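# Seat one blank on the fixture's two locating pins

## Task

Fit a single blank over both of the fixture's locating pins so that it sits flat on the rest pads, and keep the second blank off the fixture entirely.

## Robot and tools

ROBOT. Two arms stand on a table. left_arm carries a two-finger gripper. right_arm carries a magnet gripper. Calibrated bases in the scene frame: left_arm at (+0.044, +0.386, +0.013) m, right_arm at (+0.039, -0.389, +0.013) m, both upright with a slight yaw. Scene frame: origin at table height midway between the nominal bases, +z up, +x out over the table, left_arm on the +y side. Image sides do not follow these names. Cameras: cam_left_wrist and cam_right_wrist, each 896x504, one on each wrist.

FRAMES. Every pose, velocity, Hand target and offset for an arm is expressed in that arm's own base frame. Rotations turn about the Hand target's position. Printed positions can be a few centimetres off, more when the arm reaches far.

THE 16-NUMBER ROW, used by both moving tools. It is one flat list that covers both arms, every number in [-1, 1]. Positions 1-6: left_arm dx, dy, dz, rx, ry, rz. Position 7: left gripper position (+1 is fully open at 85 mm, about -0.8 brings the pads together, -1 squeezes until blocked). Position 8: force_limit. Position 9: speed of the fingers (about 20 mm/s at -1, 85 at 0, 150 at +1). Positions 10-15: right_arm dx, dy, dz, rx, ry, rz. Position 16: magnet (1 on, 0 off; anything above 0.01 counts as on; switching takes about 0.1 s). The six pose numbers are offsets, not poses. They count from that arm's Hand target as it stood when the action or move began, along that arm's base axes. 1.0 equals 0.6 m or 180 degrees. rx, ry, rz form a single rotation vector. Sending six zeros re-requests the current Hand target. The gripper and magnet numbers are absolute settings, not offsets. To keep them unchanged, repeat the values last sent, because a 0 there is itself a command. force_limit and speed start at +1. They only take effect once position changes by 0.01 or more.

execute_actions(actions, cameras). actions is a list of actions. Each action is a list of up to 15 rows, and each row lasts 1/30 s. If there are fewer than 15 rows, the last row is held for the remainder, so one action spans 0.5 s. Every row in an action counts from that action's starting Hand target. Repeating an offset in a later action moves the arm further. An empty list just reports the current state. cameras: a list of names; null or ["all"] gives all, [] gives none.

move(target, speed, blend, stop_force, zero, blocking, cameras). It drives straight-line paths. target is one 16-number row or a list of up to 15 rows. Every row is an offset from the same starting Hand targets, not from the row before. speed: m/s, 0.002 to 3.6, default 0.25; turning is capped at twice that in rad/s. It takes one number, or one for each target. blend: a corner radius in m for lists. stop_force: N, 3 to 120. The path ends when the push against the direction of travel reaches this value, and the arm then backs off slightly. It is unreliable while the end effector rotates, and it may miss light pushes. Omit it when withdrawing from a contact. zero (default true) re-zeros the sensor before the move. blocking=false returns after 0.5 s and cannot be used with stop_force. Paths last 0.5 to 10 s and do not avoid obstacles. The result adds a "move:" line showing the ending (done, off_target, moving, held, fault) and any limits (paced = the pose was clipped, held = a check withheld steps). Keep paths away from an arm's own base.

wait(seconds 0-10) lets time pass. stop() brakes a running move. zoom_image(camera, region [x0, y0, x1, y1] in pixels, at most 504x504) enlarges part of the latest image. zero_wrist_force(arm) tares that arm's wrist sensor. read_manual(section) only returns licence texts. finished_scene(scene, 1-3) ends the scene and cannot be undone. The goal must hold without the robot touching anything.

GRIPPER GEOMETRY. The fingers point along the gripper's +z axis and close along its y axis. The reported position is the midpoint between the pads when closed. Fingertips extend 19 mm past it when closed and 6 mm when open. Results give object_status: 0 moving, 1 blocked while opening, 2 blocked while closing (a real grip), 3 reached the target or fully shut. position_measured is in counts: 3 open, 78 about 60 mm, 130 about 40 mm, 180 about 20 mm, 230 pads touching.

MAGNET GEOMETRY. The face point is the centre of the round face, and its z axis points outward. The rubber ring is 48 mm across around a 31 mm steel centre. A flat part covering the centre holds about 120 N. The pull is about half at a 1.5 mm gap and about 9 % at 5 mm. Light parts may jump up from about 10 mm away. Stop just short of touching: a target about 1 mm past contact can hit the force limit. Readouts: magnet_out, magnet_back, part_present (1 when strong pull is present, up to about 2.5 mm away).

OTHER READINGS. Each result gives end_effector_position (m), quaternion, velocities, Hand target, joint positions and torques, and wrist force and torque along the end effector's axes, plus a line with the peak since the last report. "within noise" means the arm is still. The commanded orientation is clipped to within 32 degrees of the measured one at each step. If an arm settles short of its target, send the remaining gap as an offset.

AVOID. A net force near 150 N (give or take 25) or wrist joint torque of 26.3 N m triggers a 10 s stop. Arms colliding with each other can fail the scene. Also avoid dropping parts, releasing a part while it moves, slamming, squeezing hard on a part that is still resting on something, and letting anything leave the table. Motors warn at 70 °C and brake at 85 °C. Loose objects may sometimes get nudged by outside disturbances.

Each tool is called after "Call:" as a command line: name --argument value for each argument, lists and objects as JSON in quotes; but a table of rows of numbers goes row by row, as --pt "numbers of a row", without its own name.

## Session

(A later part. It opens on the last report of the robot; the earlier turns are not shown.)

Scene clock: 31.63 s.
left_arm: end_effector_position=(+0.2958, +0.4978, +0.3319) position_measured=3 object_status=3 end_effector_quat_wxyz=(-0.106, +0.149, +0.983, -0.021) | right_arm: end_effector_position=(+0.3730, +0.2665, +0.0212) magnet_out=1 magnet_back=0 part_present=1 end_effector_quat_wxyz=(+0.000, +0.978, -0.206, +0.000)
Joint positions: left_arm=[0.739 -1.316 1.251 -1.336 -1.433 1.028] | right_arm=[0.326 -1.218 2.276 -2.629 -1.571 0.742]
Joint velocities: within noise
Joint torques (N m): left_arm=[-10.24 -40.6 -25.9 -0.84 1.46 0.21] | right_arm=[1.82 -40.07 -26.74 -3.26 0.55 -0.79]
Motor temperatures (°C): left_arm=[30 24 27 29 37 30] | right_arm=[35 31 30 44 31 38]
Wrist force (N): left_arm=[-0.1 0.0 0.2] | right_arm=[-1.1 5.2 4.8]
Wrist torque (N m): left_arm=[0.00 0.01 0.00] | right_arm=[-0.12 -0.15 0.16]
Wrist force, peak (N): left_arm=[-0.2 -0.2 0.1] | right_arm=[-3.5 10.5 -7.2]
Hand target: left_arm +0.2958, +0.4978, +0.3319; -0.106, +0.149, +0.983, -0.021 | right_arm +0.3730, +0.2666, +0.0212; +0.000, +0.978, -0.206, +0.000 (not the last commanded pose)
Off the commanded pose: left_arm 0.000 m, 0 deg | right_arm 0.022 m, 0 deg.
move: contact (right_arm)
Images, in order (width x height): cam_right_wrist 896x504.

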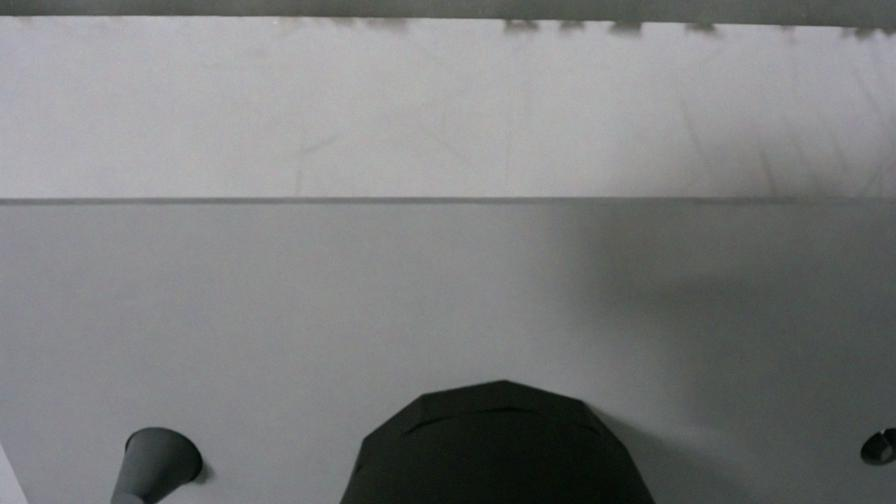

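Call:
move --target '[0,0,0,0,0,0,1,1,1,-0.0003,-0.0006,0.0005,0,0,-0.0025,1]' --speed 0.01 --cameras '[]'

Call:
move --target '[0,0,0,0,0,0,1,1,1,0,0,-0.04,0,0,0,1]' --speed 0.01 --stop_force 12 --cameras '["cam_right_wrist"]'

Call:
zoom_image --camera "cam_right_wrist" --region '[796, 404, 896, 504]'

Scene clock: 32.47 s.
left_arm: end_effector_position=(+0.2958, +0.4978, +0.3319) position_measured=3 object_status=3 end_effector_quat_wxyz=(-0.106, +0.149, +0.983, -0.021) | right_arm: end_effector_position=(+0.3729, +0.2662, +0.0215) magnet_out=1 magnet_back=0 part_present=1 end_effector_quat_wxyz=(+0.000, +0.978, -0.210, +0.000)
Joint positions: left_arm=[0.739 -1.316 1.251 -1.336 -1.433 1.028] | right_arm=[0.325 -1.219 2.277 -2.628 -1.571 0.748]
Joint velocities: within noise
Joint torques (N m): left_arm=[-9.66 -42.09 -26.27 -0.98 1.42 0.42] | right_arm=[-8.63 -38.39 -6.26 -1.65 1.27 1.76]
Motor temperatures (°C): left_arm=[30 24 27 29 37 30] | right_arm=[35 31 30 44 31 38]
Wrist force (N): left_arm=[0.0 -0.1 0.1] | right_arm=[-0.1 -1.5 4.2]
Wrist torque (N m): left_arm=[-0.02 0.01 0.00] | right_arm=[-0.10 -0.11 -0.29]
Wrist force, peak (N): left_arm=[-0.2 -0.2 0.0] | right_arm=[-1.1 5.5 4.6]
Hand target: left_arm +0.2958, +0.4978, +0.3319; -0.106, +0.149, +0.983, -0.021 | right_arm +0.3728, +0.2662, +0.0215; +0.000, +0.978, -0.210, +0.000
Off the commanded pose: left_arm 0.000 m, 0 deg | right_arm 0.000 m, 0 deg.
move: done
No camera images: "cameras" was empty.

Scene clock: 34.57 s.
left_arm: end_effector_position=(+0.2958, +0.4978, +0.3319) position_measured=3 object_status=3 end_effector_quat_wxyz=(-0.106, +0.149, +0.983, -0.021) | right_arm: end_effector_position=(+0.3728, +0.2662, +0.0133) magnet_out=1 magnet_back=0 part_present=1 end_effector_quat_wxyz=(+0.000, +0.978, -0.210, +0.000)
Joint positions: left_arm=[0.739 -1.316 1.251 -1.336 -1.433 1.028] | right_arm=[0.325 -1.197 2.281 -2.654 -1.571 0.749]
Joint velocities: within noise
Joint torques (N m): left_arm=[-9.5 -41.42 -26.16 -0.78 1.34 0.34] | right_arm=[-4.68 -37.35 -23.18 -2.11 1.52 0.9]
Motor temperatures (°C): left_arm=[30 24 27 29 37 30] | right_arm=[35 31 30 44 31 38]
Wrist force (N): left_arm=[0.0 0.0 0.0] | right_arm=[-1.2 1.8 -1.7]
Wrist torque (N m): left_arm=[0.01 0.00 0.00] | right_arm=[0.22 0.31 -0.10]
Wrist force, peak (N): left_arm=[0.0 -0.3 -0.2] | right_arm=[-19.8 26.1 -52.5]
Hand target: left_arm +0.2958, +0.4978, +0.3319; -0.106, +0.149, +0.983, -0.021 | right_arm +0.3728, +0.2662, +0.0133; +0.000, +0.978, -0.210, +0.000 (not the last commanded pose)
Off the commanded pose: left_arm 0.000 m, 0 deg | right_arm 0.016 m, 0 deg.
move: contact (right_arm)
Images, in order (width x height): cam_right_wrist 896x504.

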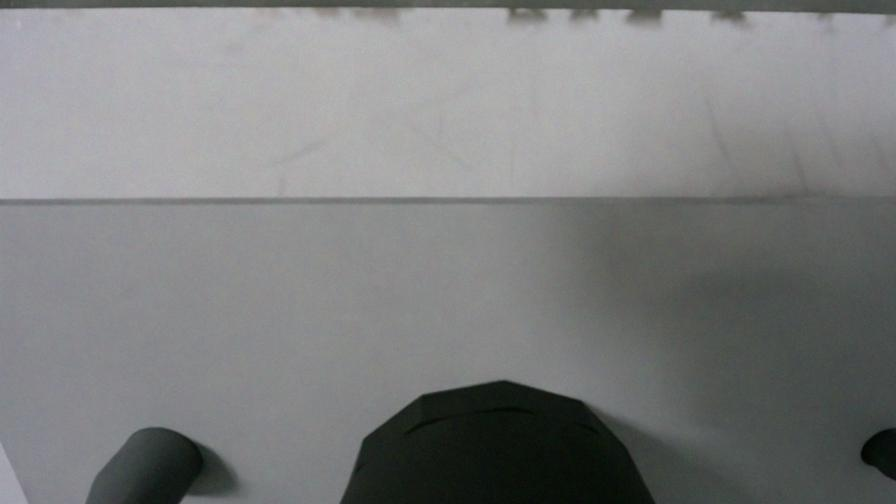

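Scaled by 5.040 from the camera's 896x504 image, which has a finer 1280x720 frame.

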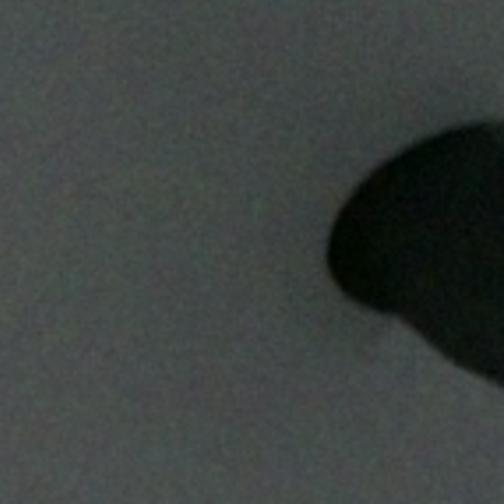

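Call:
move --target '[0,0,0,0,0,0,1,1,1,0,0,0,0,0,0,0]' --cameras '[]'

Call:
move --pt "0 0 0 0 0 0 1 1 1 0 0 0.02 0 0 0 0" --pt "0 0 0 0 0 0 1 1 1 0 0 0.17 0 0 0 0" --speed '[0.05,0.3]' --cameras '["cam_right_wrist"]'

Scene clock: 35.20 s.
left_arm: end_effector_position=(+0.2958, +0.4978, +0.3319) position_measured=3 object_status=3 end_effector_quat_wxyz=(-0.106, +0.149, +0.983, -0.021) | right_arm: end_effector_position=(+0.3728, +0.2662, +0.0133) magnet_out=0 magnet_back=1 part_present=0 end_effector_quat_wxyz=(+0.000, +0.978, -0.210, +0.000)
Joint positions: left_arm=[0.739 -1.316 1.251 -1.336 -1.433 1.028] | right_arm=[0.325 -1.197 2.281 -2.654 -1.571 0.749]
Joint velocities: within noise
Joint torques (N m): left_arm=[-9.31 -41.45 -26.89 -0.75 1.43 0.17] | right_arm=[-6.31 -23.91 -21.92 -2.89 1.55 0.91]
Motor temperatures (°C): left_arm=[30 24 27 29 37 30] | right_arm=[35 31 30 44 31 38]
Wrist force (N): left_arm=[0.0 -0.1 0.2] | right_arm=[-4.0 5.3 -10.7]
Wrist torque (N m): left_arm=[-0.02 0.01 0.00] | right_arm=[0.10 0.01 -0.24]
Wrist force, peak (N): left_arm=[-0.2 0.1 -0.2] | right_arm=[-5.0 7.5 -14.4]
Hand target: left_arm +0.2958, +0.4978, +0.3319; -0.106, +0.149, +0.983, -0.021 | right_arm +0.3728, +0.2662, +0.0133; +0.000, +0.978, -0.210, +0.000
Off the commanded pose: left_arm 0.000 m, 0 deg | right_arm 0.000 m, 0 deg.
move: done
No camera images: "cameras" was empty.

Scene clock: 36.57 s.
left_arm: end_effector_position=(+0.2958, +0.4978, +0.3319) position_measured=3 object_status=3 end_effector_quat_wxyz=(-0.106, +0.149, +0.983, -0.021) | right_arm: end_effector_position=(+0.3728, +0.2662, +0.1152) magnet_out=0 magnet_back=1 part_present=0 end_effector_quat_wxyz=(+0.000, +0.978, -0.210, +0.000)
Joint positions: left_arm=[0.739 -1.316 1.251 -1.336 -1.433 1.028] | right_arm=[0.325 -1.441 2.203 -2.331 -1.571 0.749]
Joint velocities: within noise
Joint torques (N m): left_arm=[-9.85 -40.83 -25.68 -0.92 1.34 -0.05] | right_arm=[-7.57 -32.58 -28.71 -1.11 -1.14 -2.1]
Motor temperatures (°C): left_arm=[30 24 27 29 37 30] | right_arm=[35 31 30 44 31 38]
Wrist force (N): left_arm=[0.1 -0.1 0.0] | right_arm=[0.3 -1.8 -0.6]
Wrist torque (N m): left_arm=[-0.01 -0.01 0.01] | right_arm=[-0.04 -0.11 -0.26]
Wrist force, peak (N): left_arm=[-0.2 -0.2 -0.2] | right_arm=[-3.6 4.9 -11.8]
Hand target: left_arm +0.2958, +0.4978, +0.3319; -0.106, +0.149, +0.983, -0.021 | right_arm +0.3728, +0.2662, +0.1153; +0.000, +0.978, -0.210, +0.000
Off the commanded pose: left_arm 0.000 m, 0 deg | right_arm 0.000 m, 0 deg.
move: done
Images, in order (width x height): cam_right_wrist 896x504.

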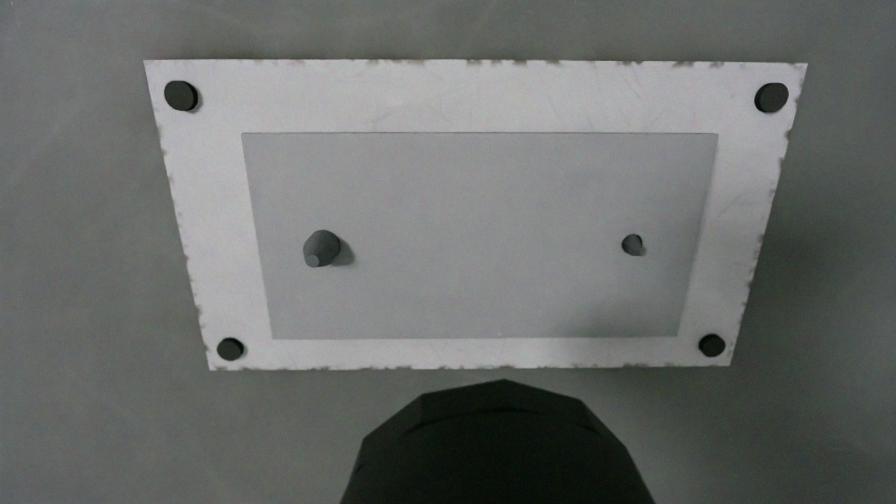

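Seated flat.

Call:
finished_scene --scene 3

The scene is finished: the task was done.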